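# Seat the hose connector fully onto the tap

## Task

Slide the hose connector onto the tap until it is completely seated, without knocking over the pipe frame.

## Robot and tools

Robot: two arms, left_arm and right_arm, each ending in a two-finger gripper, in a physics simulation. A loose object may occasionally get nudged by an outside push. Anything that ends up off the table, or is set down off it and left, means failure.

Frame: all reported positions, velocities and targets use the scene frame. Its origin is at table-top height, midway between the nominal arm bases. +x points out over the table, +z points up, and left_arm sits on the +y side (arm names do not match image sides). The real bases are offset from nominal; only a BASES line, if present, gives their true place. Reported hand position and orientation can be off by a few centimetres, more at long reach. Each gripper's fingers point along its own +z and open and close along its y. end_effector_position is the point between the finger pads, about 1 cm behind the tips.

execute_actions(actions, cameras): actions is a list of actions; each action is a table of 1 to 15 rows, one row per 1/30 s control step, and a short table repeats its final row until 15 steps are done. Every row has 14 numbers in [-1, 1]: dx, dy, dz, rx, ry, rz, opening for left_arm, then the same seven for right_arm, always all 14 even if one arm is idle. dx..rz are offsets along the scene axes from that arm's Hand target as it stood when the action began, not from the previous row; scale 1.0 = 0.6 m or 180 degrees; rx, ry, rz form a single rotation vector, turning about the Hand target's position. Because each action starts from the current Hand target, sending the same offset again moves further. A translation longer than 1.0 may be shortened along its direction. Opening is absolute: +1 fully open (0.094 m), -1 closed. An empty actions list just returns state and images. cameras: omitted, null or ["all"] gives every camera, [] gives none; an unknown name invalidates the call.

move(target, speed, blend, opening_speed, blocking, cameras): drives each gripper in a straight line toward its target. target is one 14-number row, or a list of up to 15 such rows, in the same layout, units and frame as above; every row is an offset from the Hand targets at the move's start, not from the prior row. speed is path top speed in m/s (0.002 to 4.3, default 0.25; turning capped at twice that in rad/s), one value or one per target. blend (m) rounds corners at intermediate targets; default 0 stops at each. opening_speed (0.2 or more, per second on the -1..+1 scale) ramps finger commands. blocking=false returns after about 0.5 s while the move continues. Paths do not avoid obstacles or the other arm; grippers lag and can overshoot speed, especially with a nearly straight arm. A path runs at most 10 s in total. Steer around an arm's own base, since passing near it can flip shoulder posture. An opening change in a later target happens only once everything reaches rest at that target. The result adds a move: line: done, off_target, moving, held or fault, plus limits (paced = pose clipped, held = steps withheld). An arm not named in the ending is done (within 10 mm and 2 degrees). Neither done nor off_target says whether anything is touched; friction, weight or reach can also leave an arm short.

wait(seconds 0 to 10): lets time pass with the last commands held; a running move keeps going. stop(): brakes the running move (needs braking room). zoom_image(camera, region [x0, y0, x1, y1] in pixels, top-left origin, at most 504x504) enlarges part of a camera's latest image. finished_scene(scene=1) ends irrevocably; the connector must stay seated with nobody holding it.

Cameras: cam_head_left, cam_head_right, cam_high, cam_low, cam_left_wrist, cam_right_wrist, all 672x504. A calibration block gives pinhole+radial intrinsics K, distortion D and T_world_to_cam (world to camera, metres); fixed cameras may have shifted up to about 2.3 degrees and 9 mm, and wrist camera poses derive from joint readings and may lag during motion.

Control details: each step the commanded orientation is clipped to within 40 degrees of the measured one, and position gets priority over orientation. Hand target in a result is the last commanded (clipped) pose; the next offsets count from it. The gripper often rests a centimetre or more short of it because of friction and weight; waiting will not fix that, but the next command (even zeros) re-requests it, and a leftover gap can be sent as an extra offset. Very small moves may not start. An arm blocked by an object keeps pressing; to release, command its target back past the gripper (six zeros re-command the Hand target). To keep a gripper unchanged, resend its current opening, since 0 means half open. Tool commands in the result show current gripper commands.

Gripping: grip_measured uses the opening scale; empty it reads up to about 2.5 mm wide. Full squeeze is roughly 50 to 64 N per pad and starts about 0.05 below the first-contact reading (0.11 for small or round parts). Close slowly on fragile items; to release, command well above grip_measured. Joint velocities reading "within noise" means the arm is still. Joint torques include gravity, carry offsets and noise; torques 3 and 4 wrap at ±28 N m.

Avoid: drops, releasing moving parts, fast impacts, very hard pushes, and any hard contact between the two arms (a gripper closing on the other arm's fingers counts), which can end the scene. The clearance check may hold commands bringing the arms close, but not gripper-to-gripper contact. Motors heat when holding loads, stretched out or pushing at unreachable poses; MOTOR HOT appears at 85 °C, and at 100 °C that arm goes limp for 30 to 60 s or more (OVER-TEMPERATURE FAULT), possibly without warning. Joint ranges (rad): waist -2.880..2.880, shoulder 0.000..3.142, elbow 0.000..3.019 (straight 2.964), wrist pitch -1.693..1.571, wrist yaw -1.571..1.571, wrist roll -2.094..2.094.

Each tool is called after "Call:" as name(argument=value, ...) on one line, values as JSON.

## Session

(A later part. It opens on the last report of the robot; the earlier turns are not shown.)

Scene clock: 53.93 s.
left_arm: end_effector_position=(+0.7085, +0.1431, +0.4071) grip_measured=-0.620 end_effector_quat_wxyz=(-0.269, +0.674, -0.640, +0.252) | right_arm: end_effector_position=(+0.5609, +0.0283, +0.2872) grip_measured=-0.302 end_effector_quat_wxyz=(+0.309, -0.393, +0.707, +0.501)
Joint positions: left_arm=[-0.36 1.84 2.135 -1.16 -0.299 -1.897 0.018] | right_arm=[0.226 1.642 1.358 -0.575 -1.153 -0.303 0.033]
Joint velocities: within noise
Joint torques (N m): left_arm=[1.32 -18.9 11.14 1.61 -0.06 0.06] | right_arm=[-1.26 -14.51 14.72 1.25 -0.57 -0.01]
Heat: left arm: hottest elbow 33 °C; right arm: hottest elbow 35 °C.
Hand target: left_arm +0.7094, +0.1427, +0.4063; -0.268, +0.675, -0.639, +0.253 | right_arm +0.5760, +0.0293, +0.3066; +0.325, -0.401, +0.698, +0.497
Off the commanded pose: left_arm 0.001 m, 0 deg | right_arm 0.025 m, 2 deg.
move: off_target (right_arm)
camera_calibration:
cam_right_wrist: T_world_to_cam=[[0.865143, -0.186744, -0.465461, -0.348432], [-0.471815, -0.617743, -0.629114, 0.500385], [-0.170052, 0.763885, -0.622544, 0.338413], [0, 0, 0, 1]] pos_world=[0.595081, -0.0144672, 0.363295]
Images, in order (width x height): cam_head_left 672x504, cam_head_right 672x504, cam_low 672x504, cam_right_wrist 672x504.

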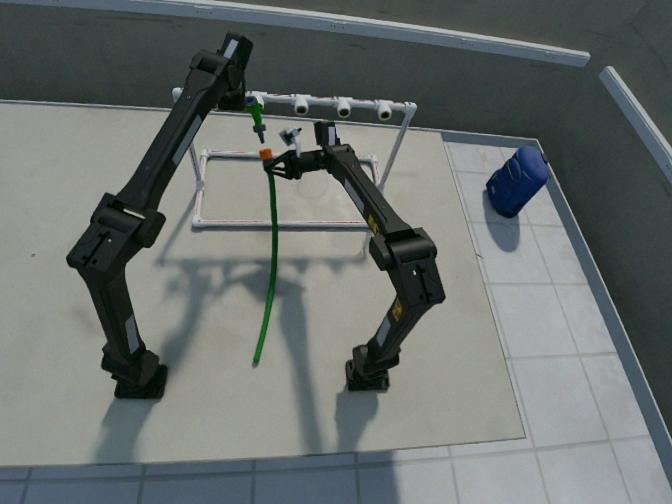

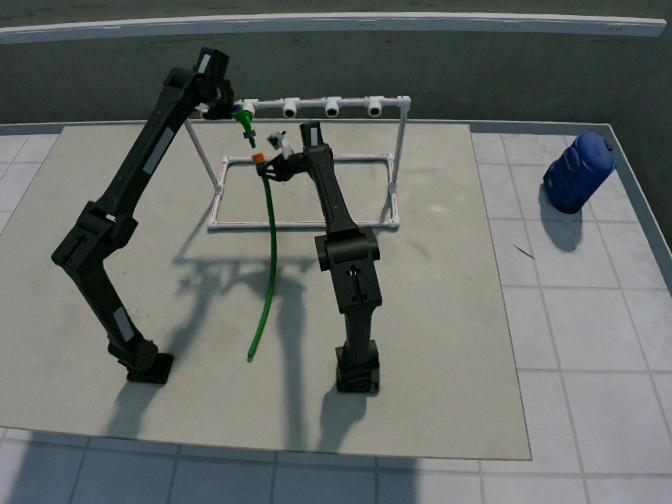

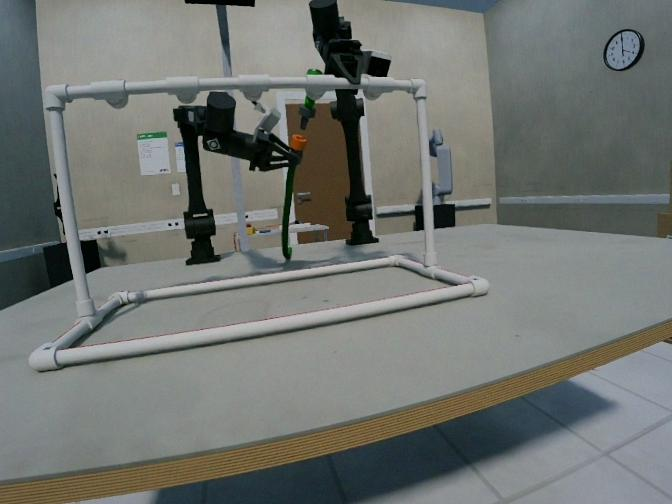

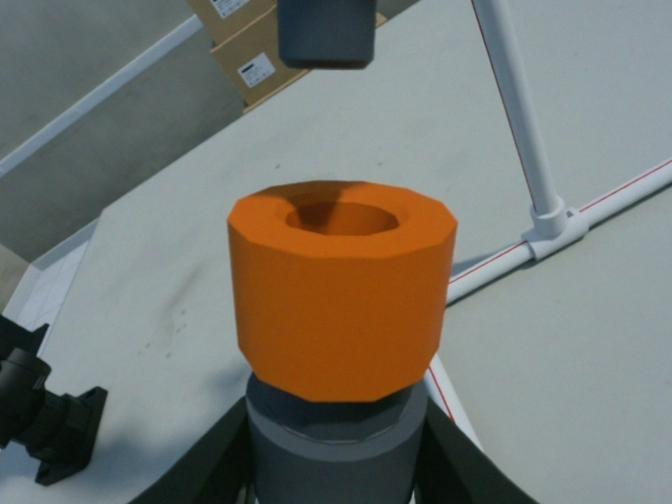

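Call:
move(target=[0,0,0,0,0,0,-0.8, 0.0057,0.0092,0.014,0,0,0,-0.6], speed=0.05, cameras=["cam_head_left","cam_head_right","cam_low","cam_right_wrist"])

Call:
zoom_image(camera="cam_right_wrist", region=[200, 0, 500, 250])

Call:
zoom_image(camera="cam_low", region=[280, 90, 330, 170])

Call:
zoom_image(camera="cam_head_left", region=[240, 115, 285, 165])

Call:
zoom_image(camera="cam_head_right", region=[230, 125, 275, 175])

Scene clock: 57.93 s.
left_arm: end_effector_position=(+0.7085, +0.1431, +0.4071) grip_measured=-0.620 end_effector_quat_wxyz=(-0.269, +0.674, -0.640, +0.252) | right_arm: end_effector_position=(+0.5665, +0.0297, +0.2962) grip_measured=-0.302 end_effector_quat_wxyz=(+0.314, -0.395, +0.704, +0.500)
Joint positions: left_arm=[-0.36 1.84 2.135 -1.16 -0.299 -1.897 0.018] | right_arm=[0.226 1.647 1.385 -0.582 -1.153 -0.302 0.033]
Joint velocities: within noise
Joint torques (N m): left_arm=[1.26 -18.84 11.17 1.63 -0.05 0.05] | right_arm=[-0.44 -14.56 14.79 1.28 -0.34 0.12]
Heat: left arm: hottest elbow 33 °C; right arm: hottest elbow 35 °C.
Hand target: left_arm +0.7094, +0.1427, +0.4063; -0.268, +0.675, -0.639, +0.253 | right_arm +0.5794, +0.0348, +0.3148; +0.324, -0.401, +0.698, +0.497
Off the commanded pose: left_arm 0.001 m, 0 deg | right_arm 0.023 m, 2 deg.
move: off_target (right_arm)
camera_calibration:
cam_right_wrist: T_world_to_cam=[[0.870913, -0.185574, -0.455052, -0.355131], [-0.464049, -0.615344, -0.637189, 0.507439], [-0.161767, 0.766103, -0.622027, 0.338998], [0, 0, 0, 1]] pos_world=[0.599603, -0.0133612, 0.372598]
Images, in order (width x height): cam_head_left 672x504, cam_head_right 672x504, cam_low 672x504, cam_right_wrist 672x504.

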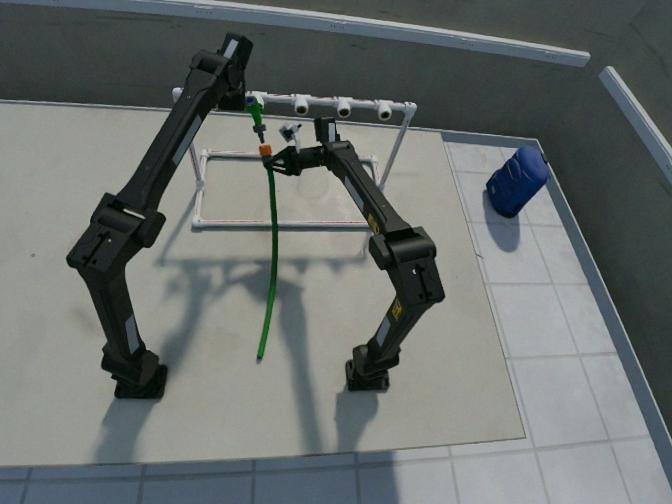

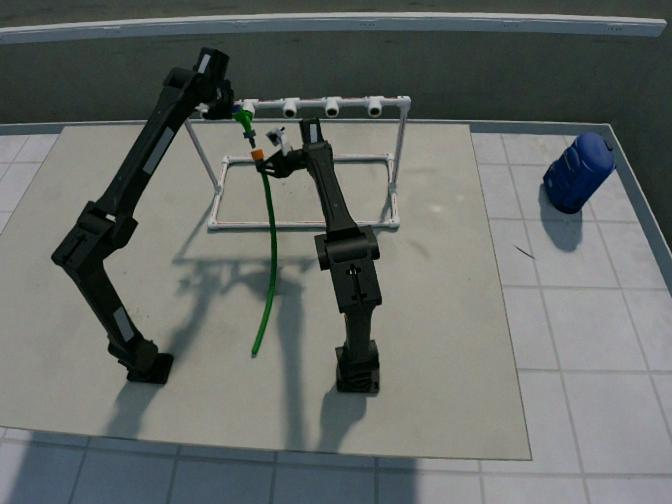

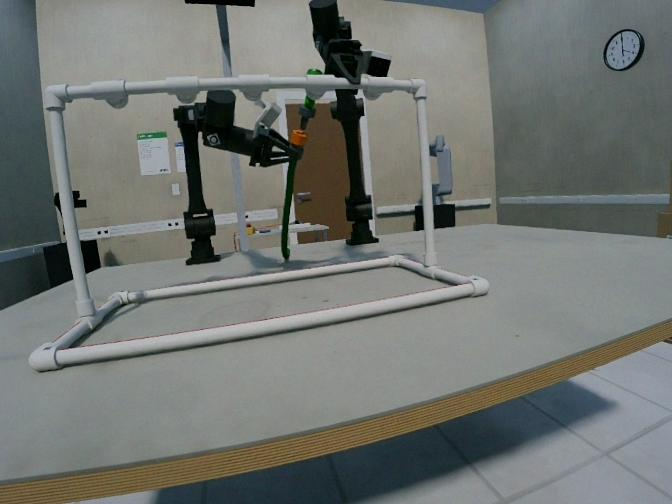

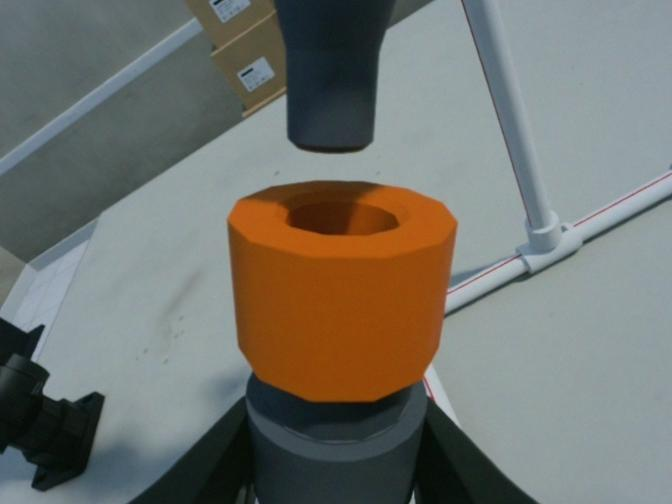

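Scaled by 1.680 from the camera's 672x504 image, which has a finer 960x720 frame.

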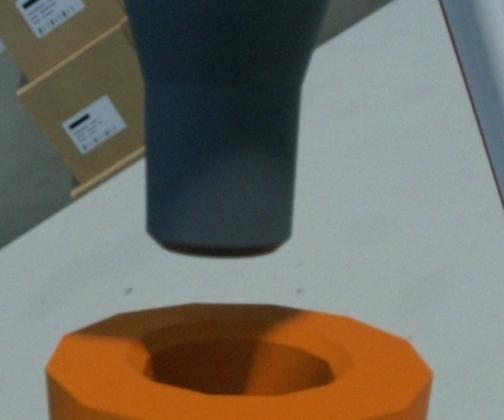

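Scaled by 6.300 from the camera's 672x504 image, which has a finer 960x720 frame.

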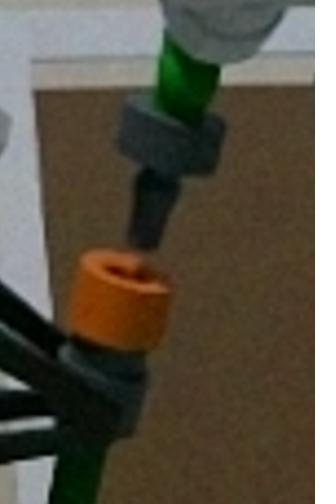

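Scaled by 10.080 from the camera's 672x504 image, which has a finer 960x720 frame.

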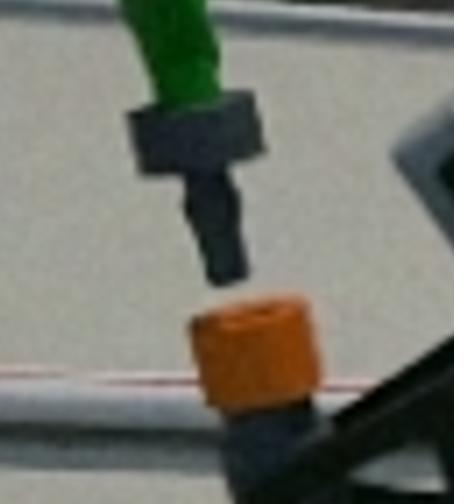

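Scaled by 10.080 from the camera's 672x504 image, which has a finer 960x720 frame.

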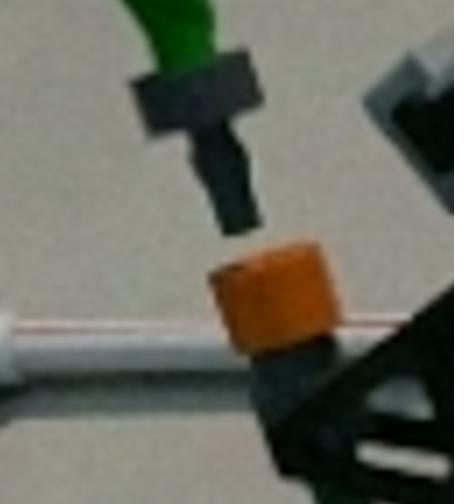

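Call:
move(target=[0,0,0,0,0,0,-0.8, -0.0022,0.010,-0.0005,0,0,0,-0.6], speed=0.05, cameras=["cam_head_left","cam_head_right","cam_low","cam_right_wrist"])

Call:
zoom_image(camera="cam_right_wrist", region=[200, 0, 500, 250])

Call:
zoom_image(camera="cam_low", region=[285, 100, 325, 150])

Call:
zoom_image(camera="cam_head_left", region=[240, 115, 285, 165])

Call:
zoom_image(camera="cam_head_right", region=[230, 125, 275, 175])

Scene clock: 59.20 s.
left_arm: end_effector_position=(+0.7085, +0.1431, +0.4071) grip_measured=-0.620 end_effector_quat_wxyz=(-0.269, +0.674, -0.640, +0.252) | right_arm: end_effector_position=(+0.5654, +0.0328, +0.2954) grip_measured=-0.302 end_effector_quat_wxyz=(+0.310, -0.392, +0.707, +0.500)
Joint positions: left_arm=[-0.36 1.84 2.135 -1.16 -0.299 -1.897 0.018] | right_arm=[0.232 1.647 1.385 -0.582 -1.146 -0.288 0.033]
Joint velocities: within noise
Joint torques (N m): left_arm=[1.32 -18.84 11.14 1.62 -0.05 0.05] | right_arm=[0.03 -14.62 14.43 2.03 -0.31 0.12]
Heat: left arm: hottest elbow 33 °C; right arm: hottest elbow 35 °C.
Hand target: left_arm +0.7094, +0.1427, +0.4063; -0.268, +0.675, -0.639, +0.253 | right_arm +0.5781, +0.0408, +0.3145; +0.325, -0.401, +0.698, +0.497
Off the commanded pose: left_arm 0.001 m, 0 deg | right_arm 0.024 m, 2 deg.
move: off_target (right_arm)
camera_calibration:
cam_right_wrist: T_world_to_cam=[[0.864983, -0.189544, -0.464626, -0.347651], [-0.473032, -0.617001, -0.628928, 0.510971], [-0.167465, 0.763795, -0.623356, 0.339547], [0, 0, 0, 1]] pos_world=[0.599281, -0.00996988, 0.371495]
Images, in order (width x height): cam_head_left 672x504, cam_head_right 672x504, cam_low 672x504, cam_right_wrist 672x504.

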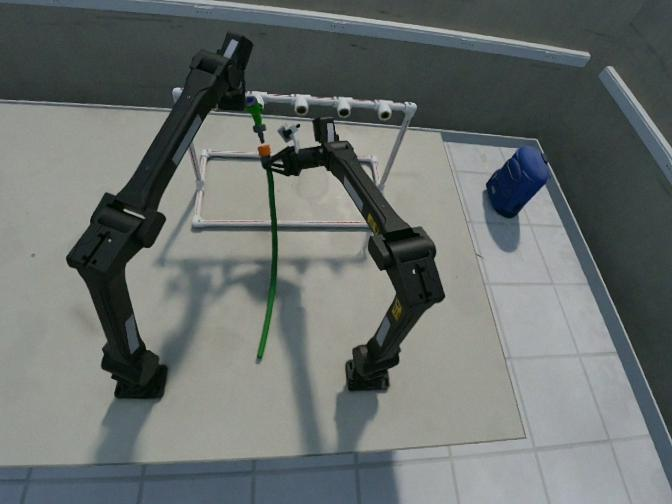

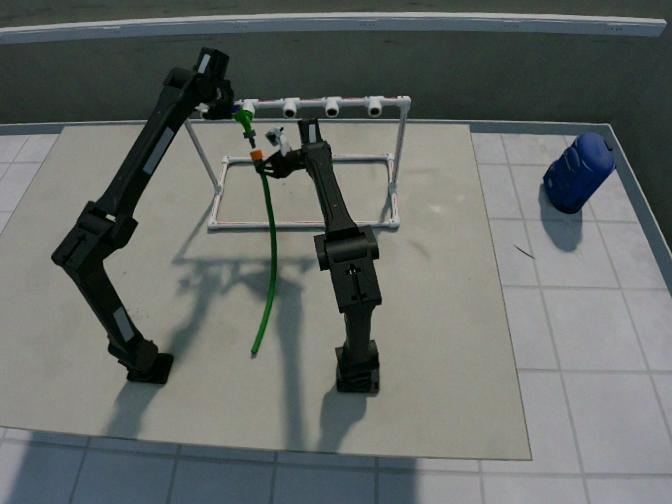

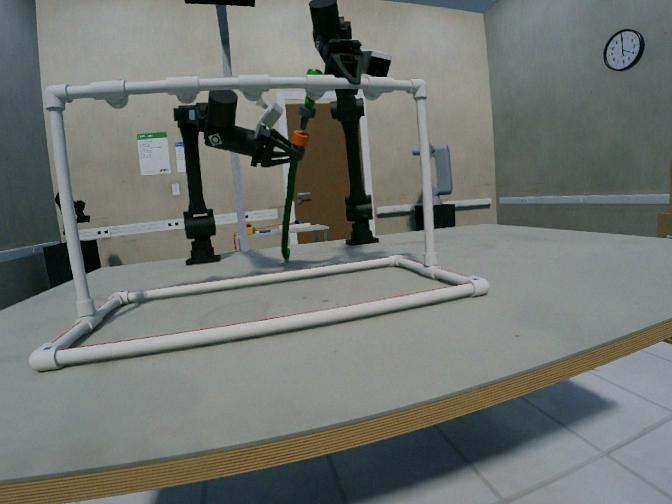

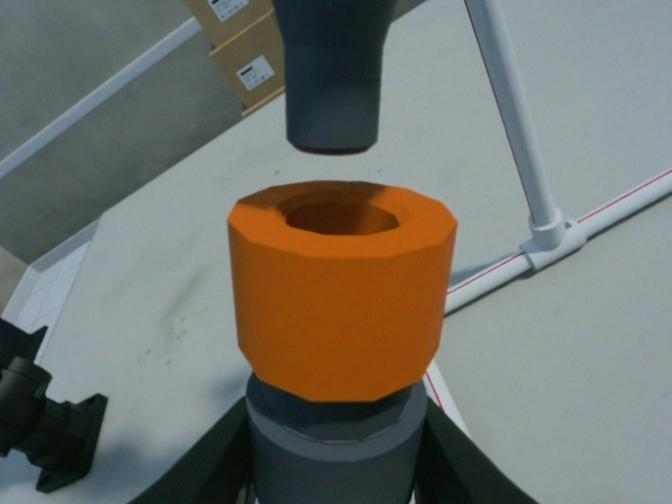

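Scaled by 1.680 from the camera's 672x504 image, which has a finer 960x720 frame.

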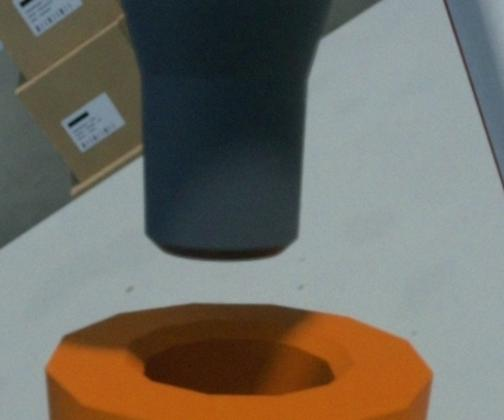

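Scaled by 10.080 from the camera's 672x504 image, which has a finer 960x720 frame.

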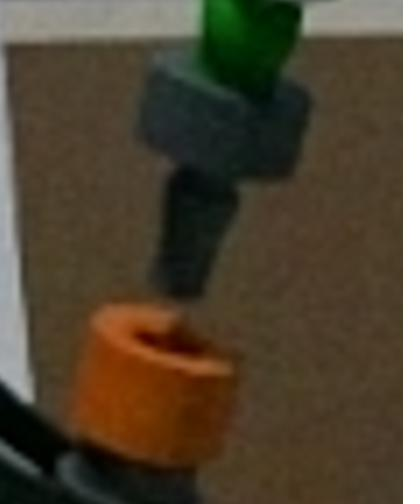

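Scaled by 10.080 from the camera's 672x504 image, which has a finer 960x720 frame.

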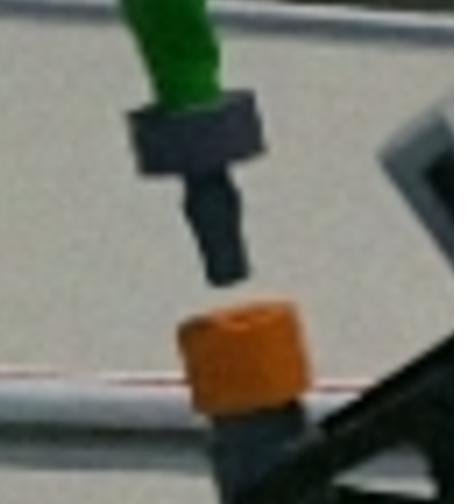

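Scaled by 10.080 from the camera's 672x504 image, which has a finer 960x720 frame.

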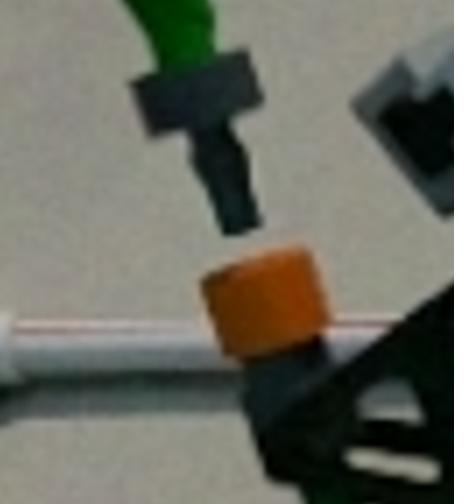

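Call:
move(target=[0,0,0,0,0,0,-0.8, 0.0073,0.0025,0.0135,-0.0105,-0.0053,0.008,-0.6], speed=0.04, cameras=["cam_head_left","cam_head_right","cam_low","cam_right_wrist"])

Call:
zoom_image(camera="cam_right_wrist", region=[200, 0, 500, 250])

Call:
zoom_image(camera="cam_low", region=[285, 100, 325, 150])

Call:
zoom_image(camera="cam_head_left", region=[240, 115, 285, 165])

Call:
zoom_image(camera="cam_head_right", region=[230, 125, 275, 175])

Scene clock: 61.13 s.
left_arm: end_effector_position=(+0.7085, +0.1431, +0.4071) grip_measured=-0.620 end_effector_quat_wxyz=(-0.269, +0.674, -0.640, +0.252) | right_arm: end_effector_position=(+0.5712, +0.0346, +0.3042) grip_measured=-0.302 end_effector_quat_wxyz=(+0.302, -0.403, +0.710, +0.492)
Joint positions: left_arm=[-0.36 1.84 2.135 -1.16 -0.299 -1.897 0.018] | right_arm=[0.234 1.669 1.456 -0.695 -1.135 -0.357 0.033]
Joint velocities: within noise
Joint torques (N m): left_arm=[1.32 -18.96 11.14 1.63 -0.06 0.05] | right_arm=[-0.03 -14.8 14.84 1.21 -0.33 -0.11]
Heat: left arm: hottest elbow 33 °C; right arm: hottest elbow 35 °C.
Hand target: left_arm +0.7094, +0.1427, +0.4063; -0.268, +0.675, -0.639, +0.253 | right_arm +0.5826, +0.0422, +0.3227; +0.318, -0.419, +0.698, +0.486
Off the commanded pose: left_arm 0.001 m, 0 deg | right_arm 0.023 m, 3 deg.
move: off_target (right_arm)
camera_calibration:
cam_right_wrist: T_world_to_cam=[[0.870582, -0.187432, -0.454924, -0.354497], [-0.45926, -0.641311, -0.614655, 0.508996], [-0.176542, 0.744036, -0.644393, 0.356961], [0, 0, 0, 1]] pos_world=[0.605399, -0.00561137, 0.38161]
Images, in order (width x height): cam_head_left 672x504, cam_head_right 672x504, cam_low 672x504, cam_right_wrist 672x504.

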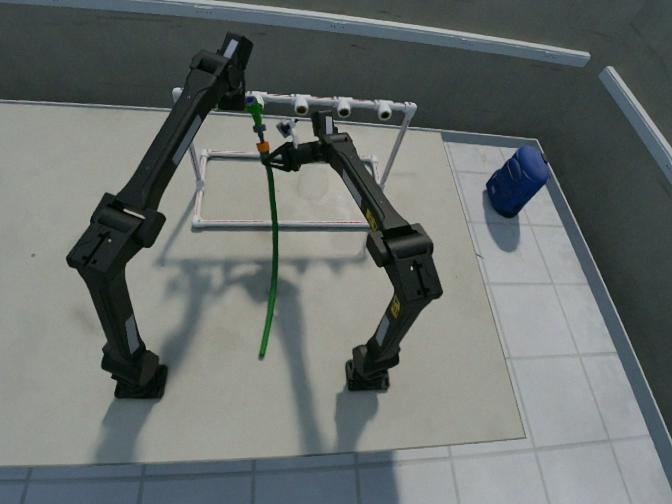

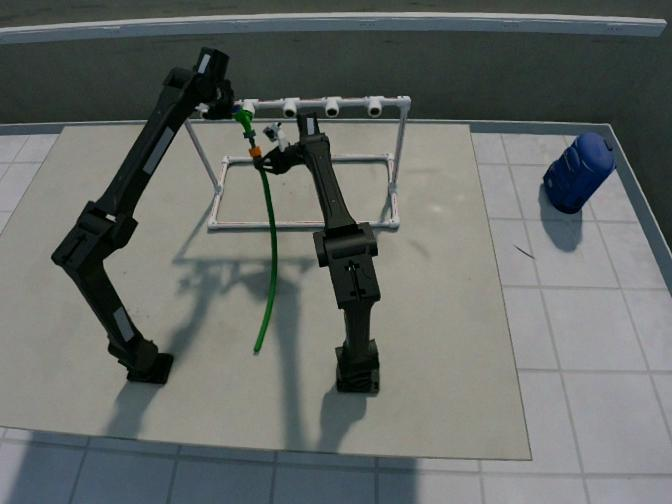

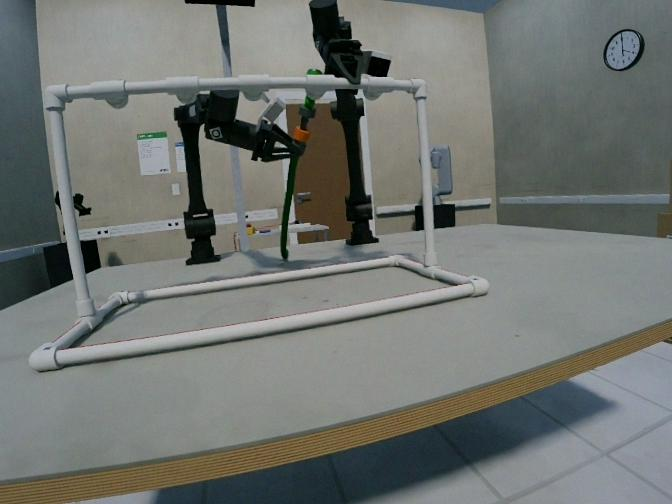

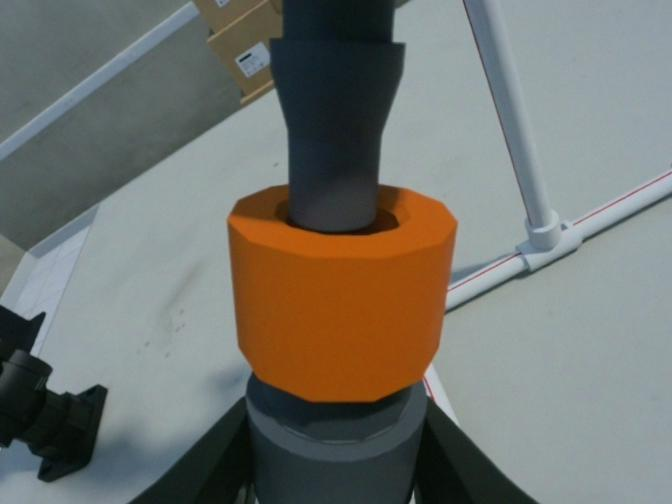

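Scaled by 1.680 from the camera's 672x504 image, which has a finer 960x720 frame.

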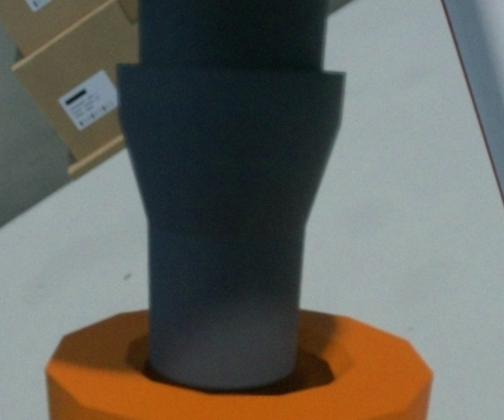

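Scaled by 10.080 from the camera's 672x504 image, which has a finer 960x720 frame.

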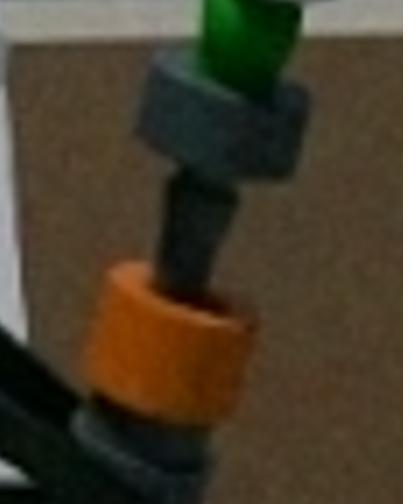

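Scaled by 10.080 from the camera's 672x504 image, which has a finer 960x720 frame.

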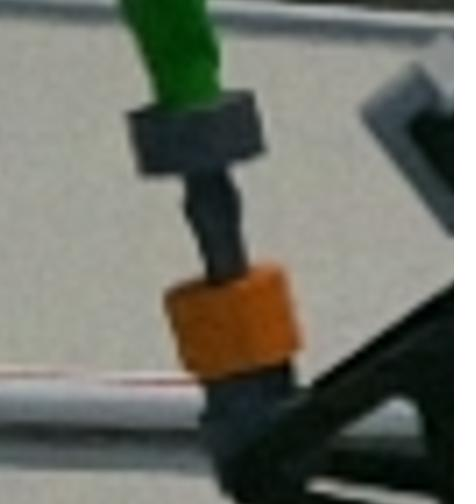

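Scaled by 10.080 from the camera's 672x504 image, which has a finer 960x720 frame.

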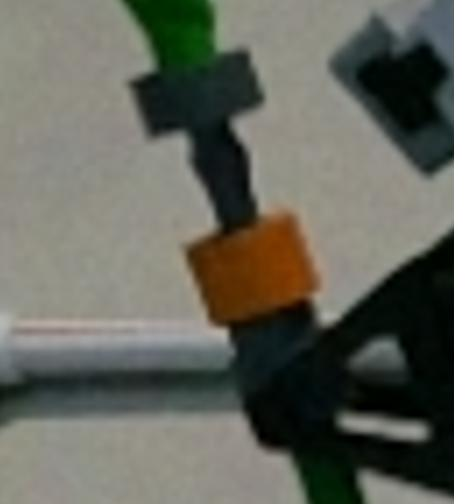

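Call:
move(target=[0,0,0,0,0,0,-0.8, 0.0085,0.0055,0.018,0,0,0,-0.6], speed=0.04, cameras=["cam_head_left","cam_head_right","cam_low","cam_right_wrist"])

Call:
zoom_image(camera="cam_right_wrist", region=[200, 0, 500, 250])

Call:
zoom_image(camera="cam_low", region=[285, 100, 325, 150])

Call:
zoom_image(camera="cam_head_left", region=[240, 115, 285, 165])

Call:
zoom_image(camera="cam_head_right", region=[230, 125, 275, 175])

Scene clock: 62.57 s.
left_arm: end_effector_position=(+0.7085, +0.1431, +0.4071) grip_measured=-0.620 end_effector_quat_wxyz=(-0.269, +0.674, -0.640, +0.252) | right_arm: end_effector_position=(+0.5767, +0.0379, +0.3151) grip_measured=-0.302 end_effector_quat_wxyz=(+0.304, -0.406, +0.708, +0.491)
Joint positions: left_arm=[-0.36 1.84 2.135 -1.16 -0.299 -1.897 0.018] | right_arm=[0.237 1.678 1.496 -0.721 -1.133 -0.357 0.033]
Joint velocities: within noise
Joint torques (N m): left_arm=[1.26 -18.84 11.14 1.61 -0.06 0.06] | right_arm=[0.03 -15.09 15.02 1.2 -0.34 -0.04]
Heat: left arm: hottest elbow 33 °C; right arm: hottest elbow 35 °C.
Hand target: left_arm +0.7094, +0.1427, +0.4063; -0.268, +0.675, -0.639, +0.253 | right_arm +0.5876, +0.0456, +0.3334; +0.317, -0.419, +0.698, +0.486
Off the commanded pose: left_arm 0.001 m, 0 deg | right_arm 0.023 m, 3 deg.
move: off_target (right_arm)
camera_calibration:
cam_right_wrist: T_world_to_cam=[[0.873698, -0.185726, -0.449619, -0.357329], [-0.454177, -0.642545, -0.617138, 0.518263], [-0.174282, 0.743399, -0.645742, 0.361654], [0, 0, 0, 1]] pos_world=[0.61061, -0.00221121, 0.392713]
Images, in order (width x height): cam_head_left 672x504, cam_head_right 672x504, cam_low 672x504, cam_right_wrist 672x504.

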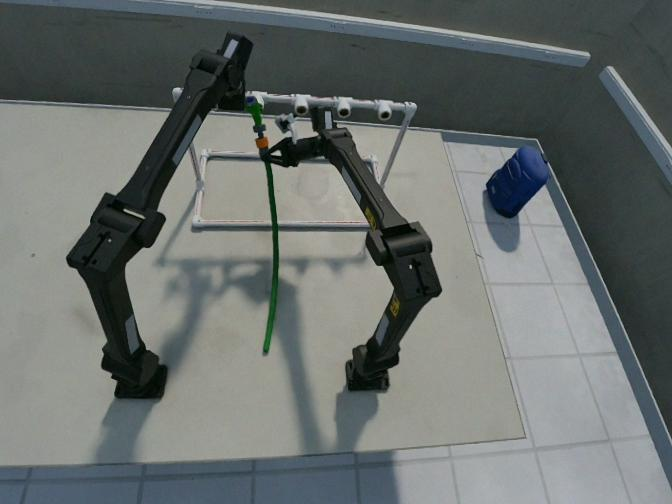

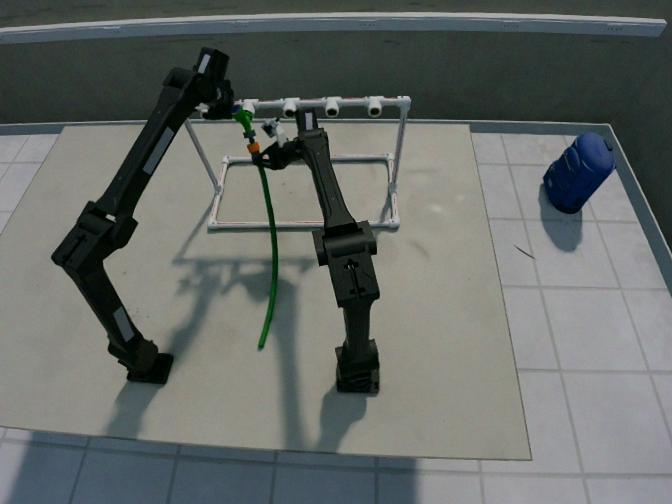

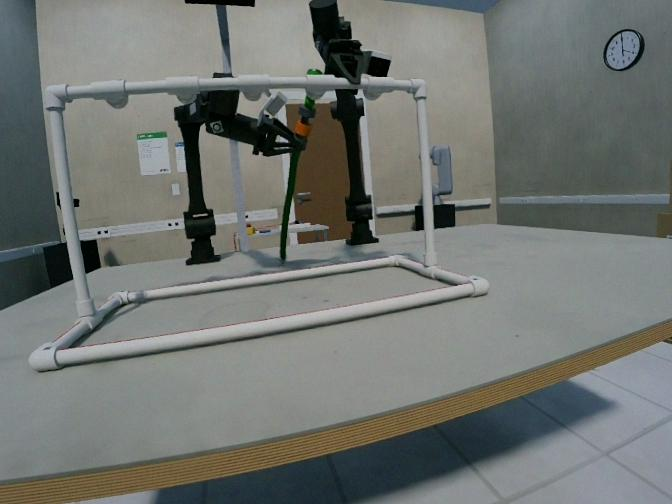

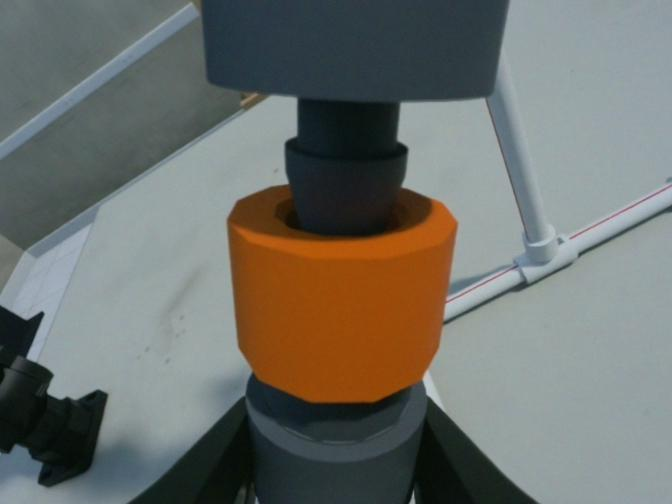

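Scaled by 1.680 from the camera's 672x504 image, which has a finer 960x720 frame.

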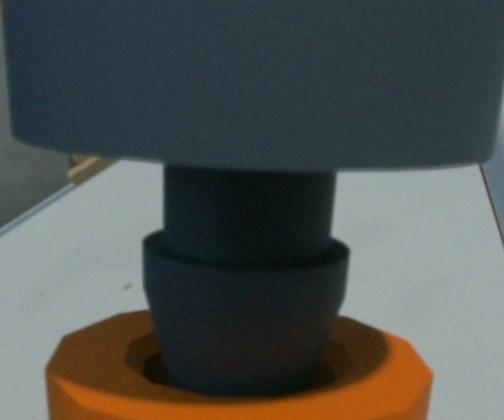

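Scaled by 10.080 from the camera's 672x504 image, which has a finer 960x720 frame.

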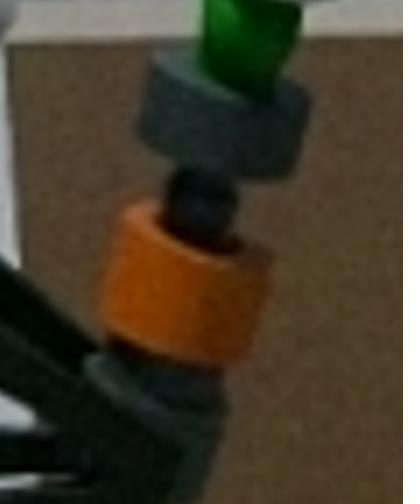

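Scaled by 10.080 from the camera's 672x504 image, which has a finer 960x720 frame.

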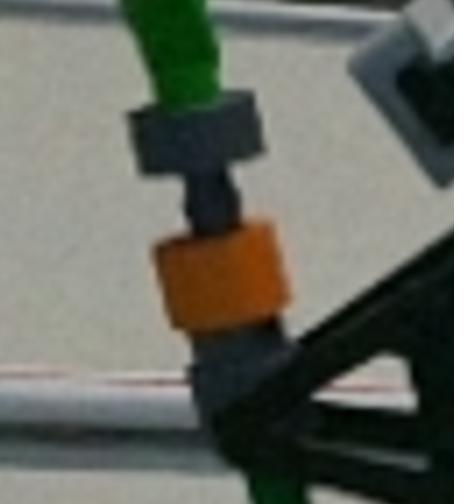

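Scaled by 10.080 from the camera's 672x504 image, which has a finer 960x720 frame.

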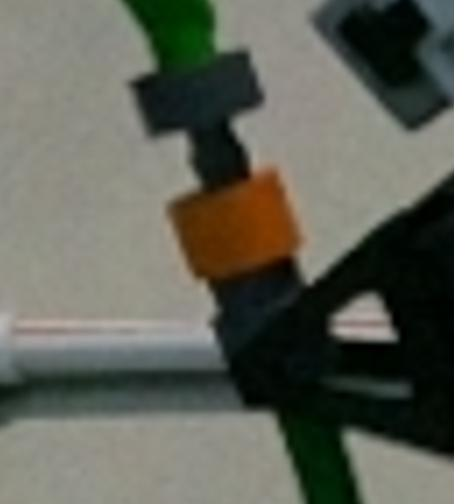

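Call:
move(target=[0,0,0,0,0,0,-0.8, 0.0102,0.0048,0.0165,0,0,0,-0.6], speed=0.04)

Call:
zoom_image(camera="cam_low", region=[285, 100, 325, 150])

Call:
zoom_image(camera="cam_head_left", region=[240, 115, 285, 165])

Call:
zoom_image(camera="cam_head_right", region=[230, 125, 275, 175])

Scene clock: 63.73 s.
left_arm: end_effector_position=(+0.7085, +0.1431, +0.4071) grip_measured=-0.620 end_effector_quat_wxyz=(-0.269, +0.674, -0.640, +0.252) | right_arm: end_effector_position=(+0.5812, +0.0389, +0.3227) grip_measured=-0.302 end_effector_quat_wxyz=(+0.301, -0.405, +0.710, +0.491)
Joint positions: left_arm=[-0.36 1.84 2.135 -1.16 -0.299 -1.897 0.018] | right_arm=[0.237 1.688 1.53 -0.751 -1.132 -0.357 0.033]
Joint velocities: within noise
Joint torques (N m): left_arm=[1.32 -18.9 11.15 1.61 -0.05 0.05] | right_arm=[0.15 -14.92 15.69 1.46 -0.33 -0.01]
Heat: left arm: hottest elbow 33 °C; right arm: hottest elbow 36 °C.
Hand target: left_arm +0.7094, +0.1427, +0.4063; -0.268, +0.675, -0.639, +0.253 | right_arm +0.5937, +0.0485, +0.3434; +0.317, -0.419, +0.698, +0.486
Off the commanded pose: left_arm 0.001 m, 0 deg | right_arm 0.026 m, 3 deg.
move: off_target (right_arm)
camera_calibration:
cam_left_wrist: T_world_to_cam=[[0.720883, 0.0512038, 0.691162, -0.801598], [-0.239008, -0.917721, 0.317274, 0.209435], [0.65054, -0.39391, -0.649332, -0.0488057], [0, 0, 0, 1]] pos_world=[0.659666, 0.214023, 0.455895]
cam_right_wrist: T_world_to_cam=[[0.871322, -0.187269, -0.453573, -0.354877], [-0.457668, -0.643579, -0.61347, 0.526514], [-0.177026, 0.742116, -0.646472, 0.368421], [0, 0, 0, 1]] pos_world=[0.615401, -0.00101534, 0.400212]

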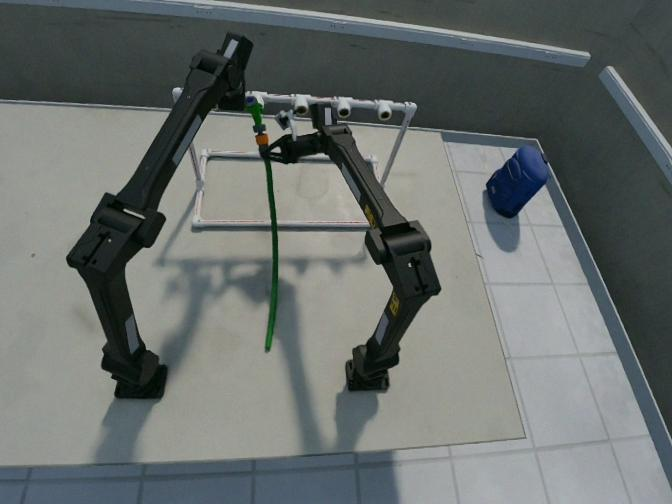

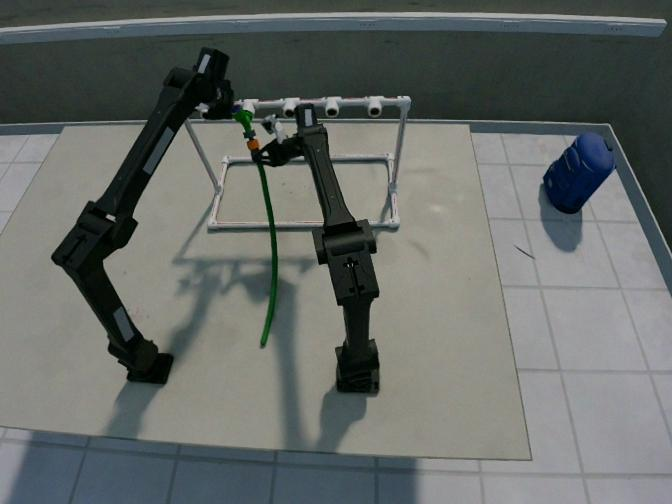

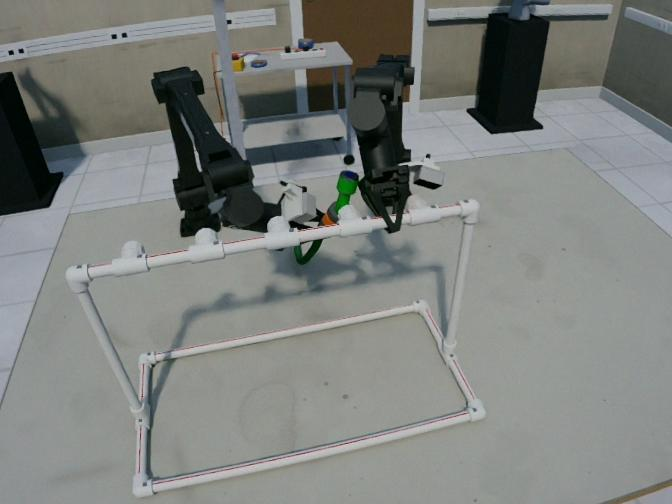

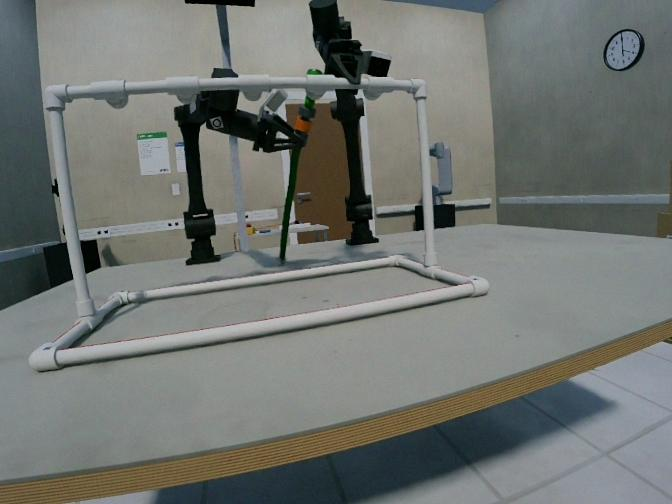

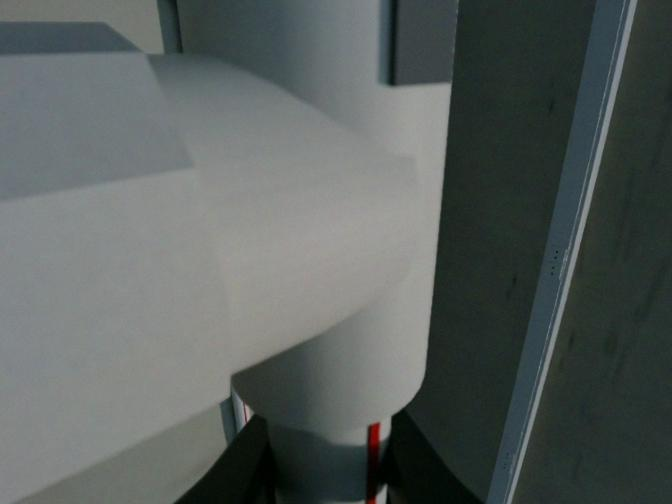

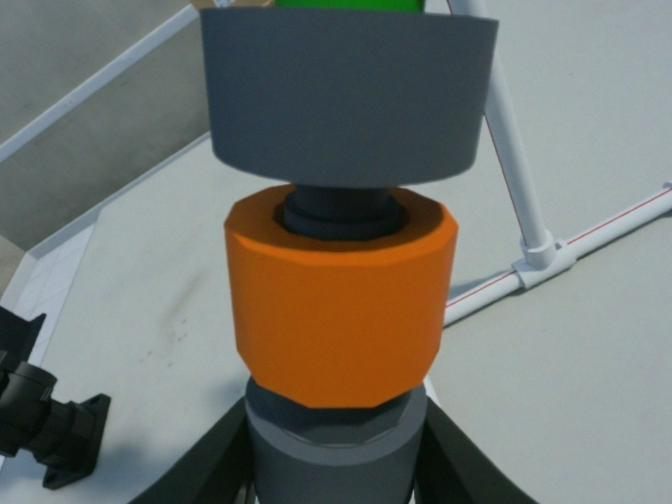

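Scaled by 10.080 from the camera's 672x504 image, which has a finer 960x720 frame.

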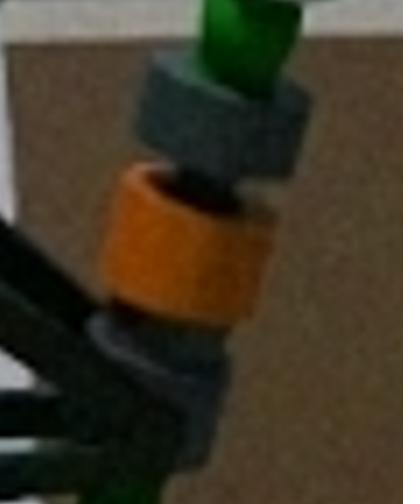

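Scaled by 10.080 from the camera's 672x504 image, which has a finer 960x720 frame.

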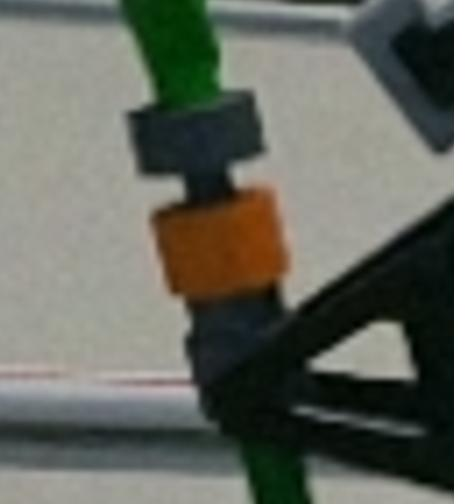

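Scaled by 10.080 from the camera's 672x504 image, which has a finer 960x720 frame.

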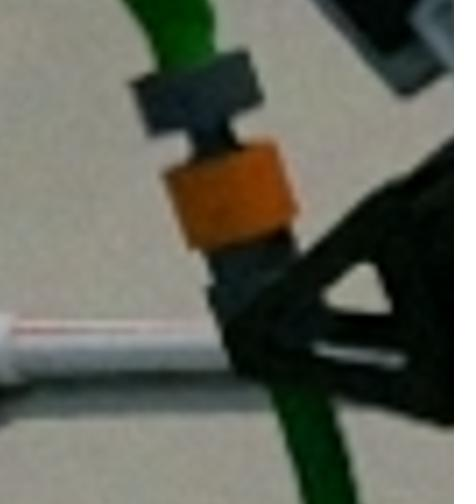

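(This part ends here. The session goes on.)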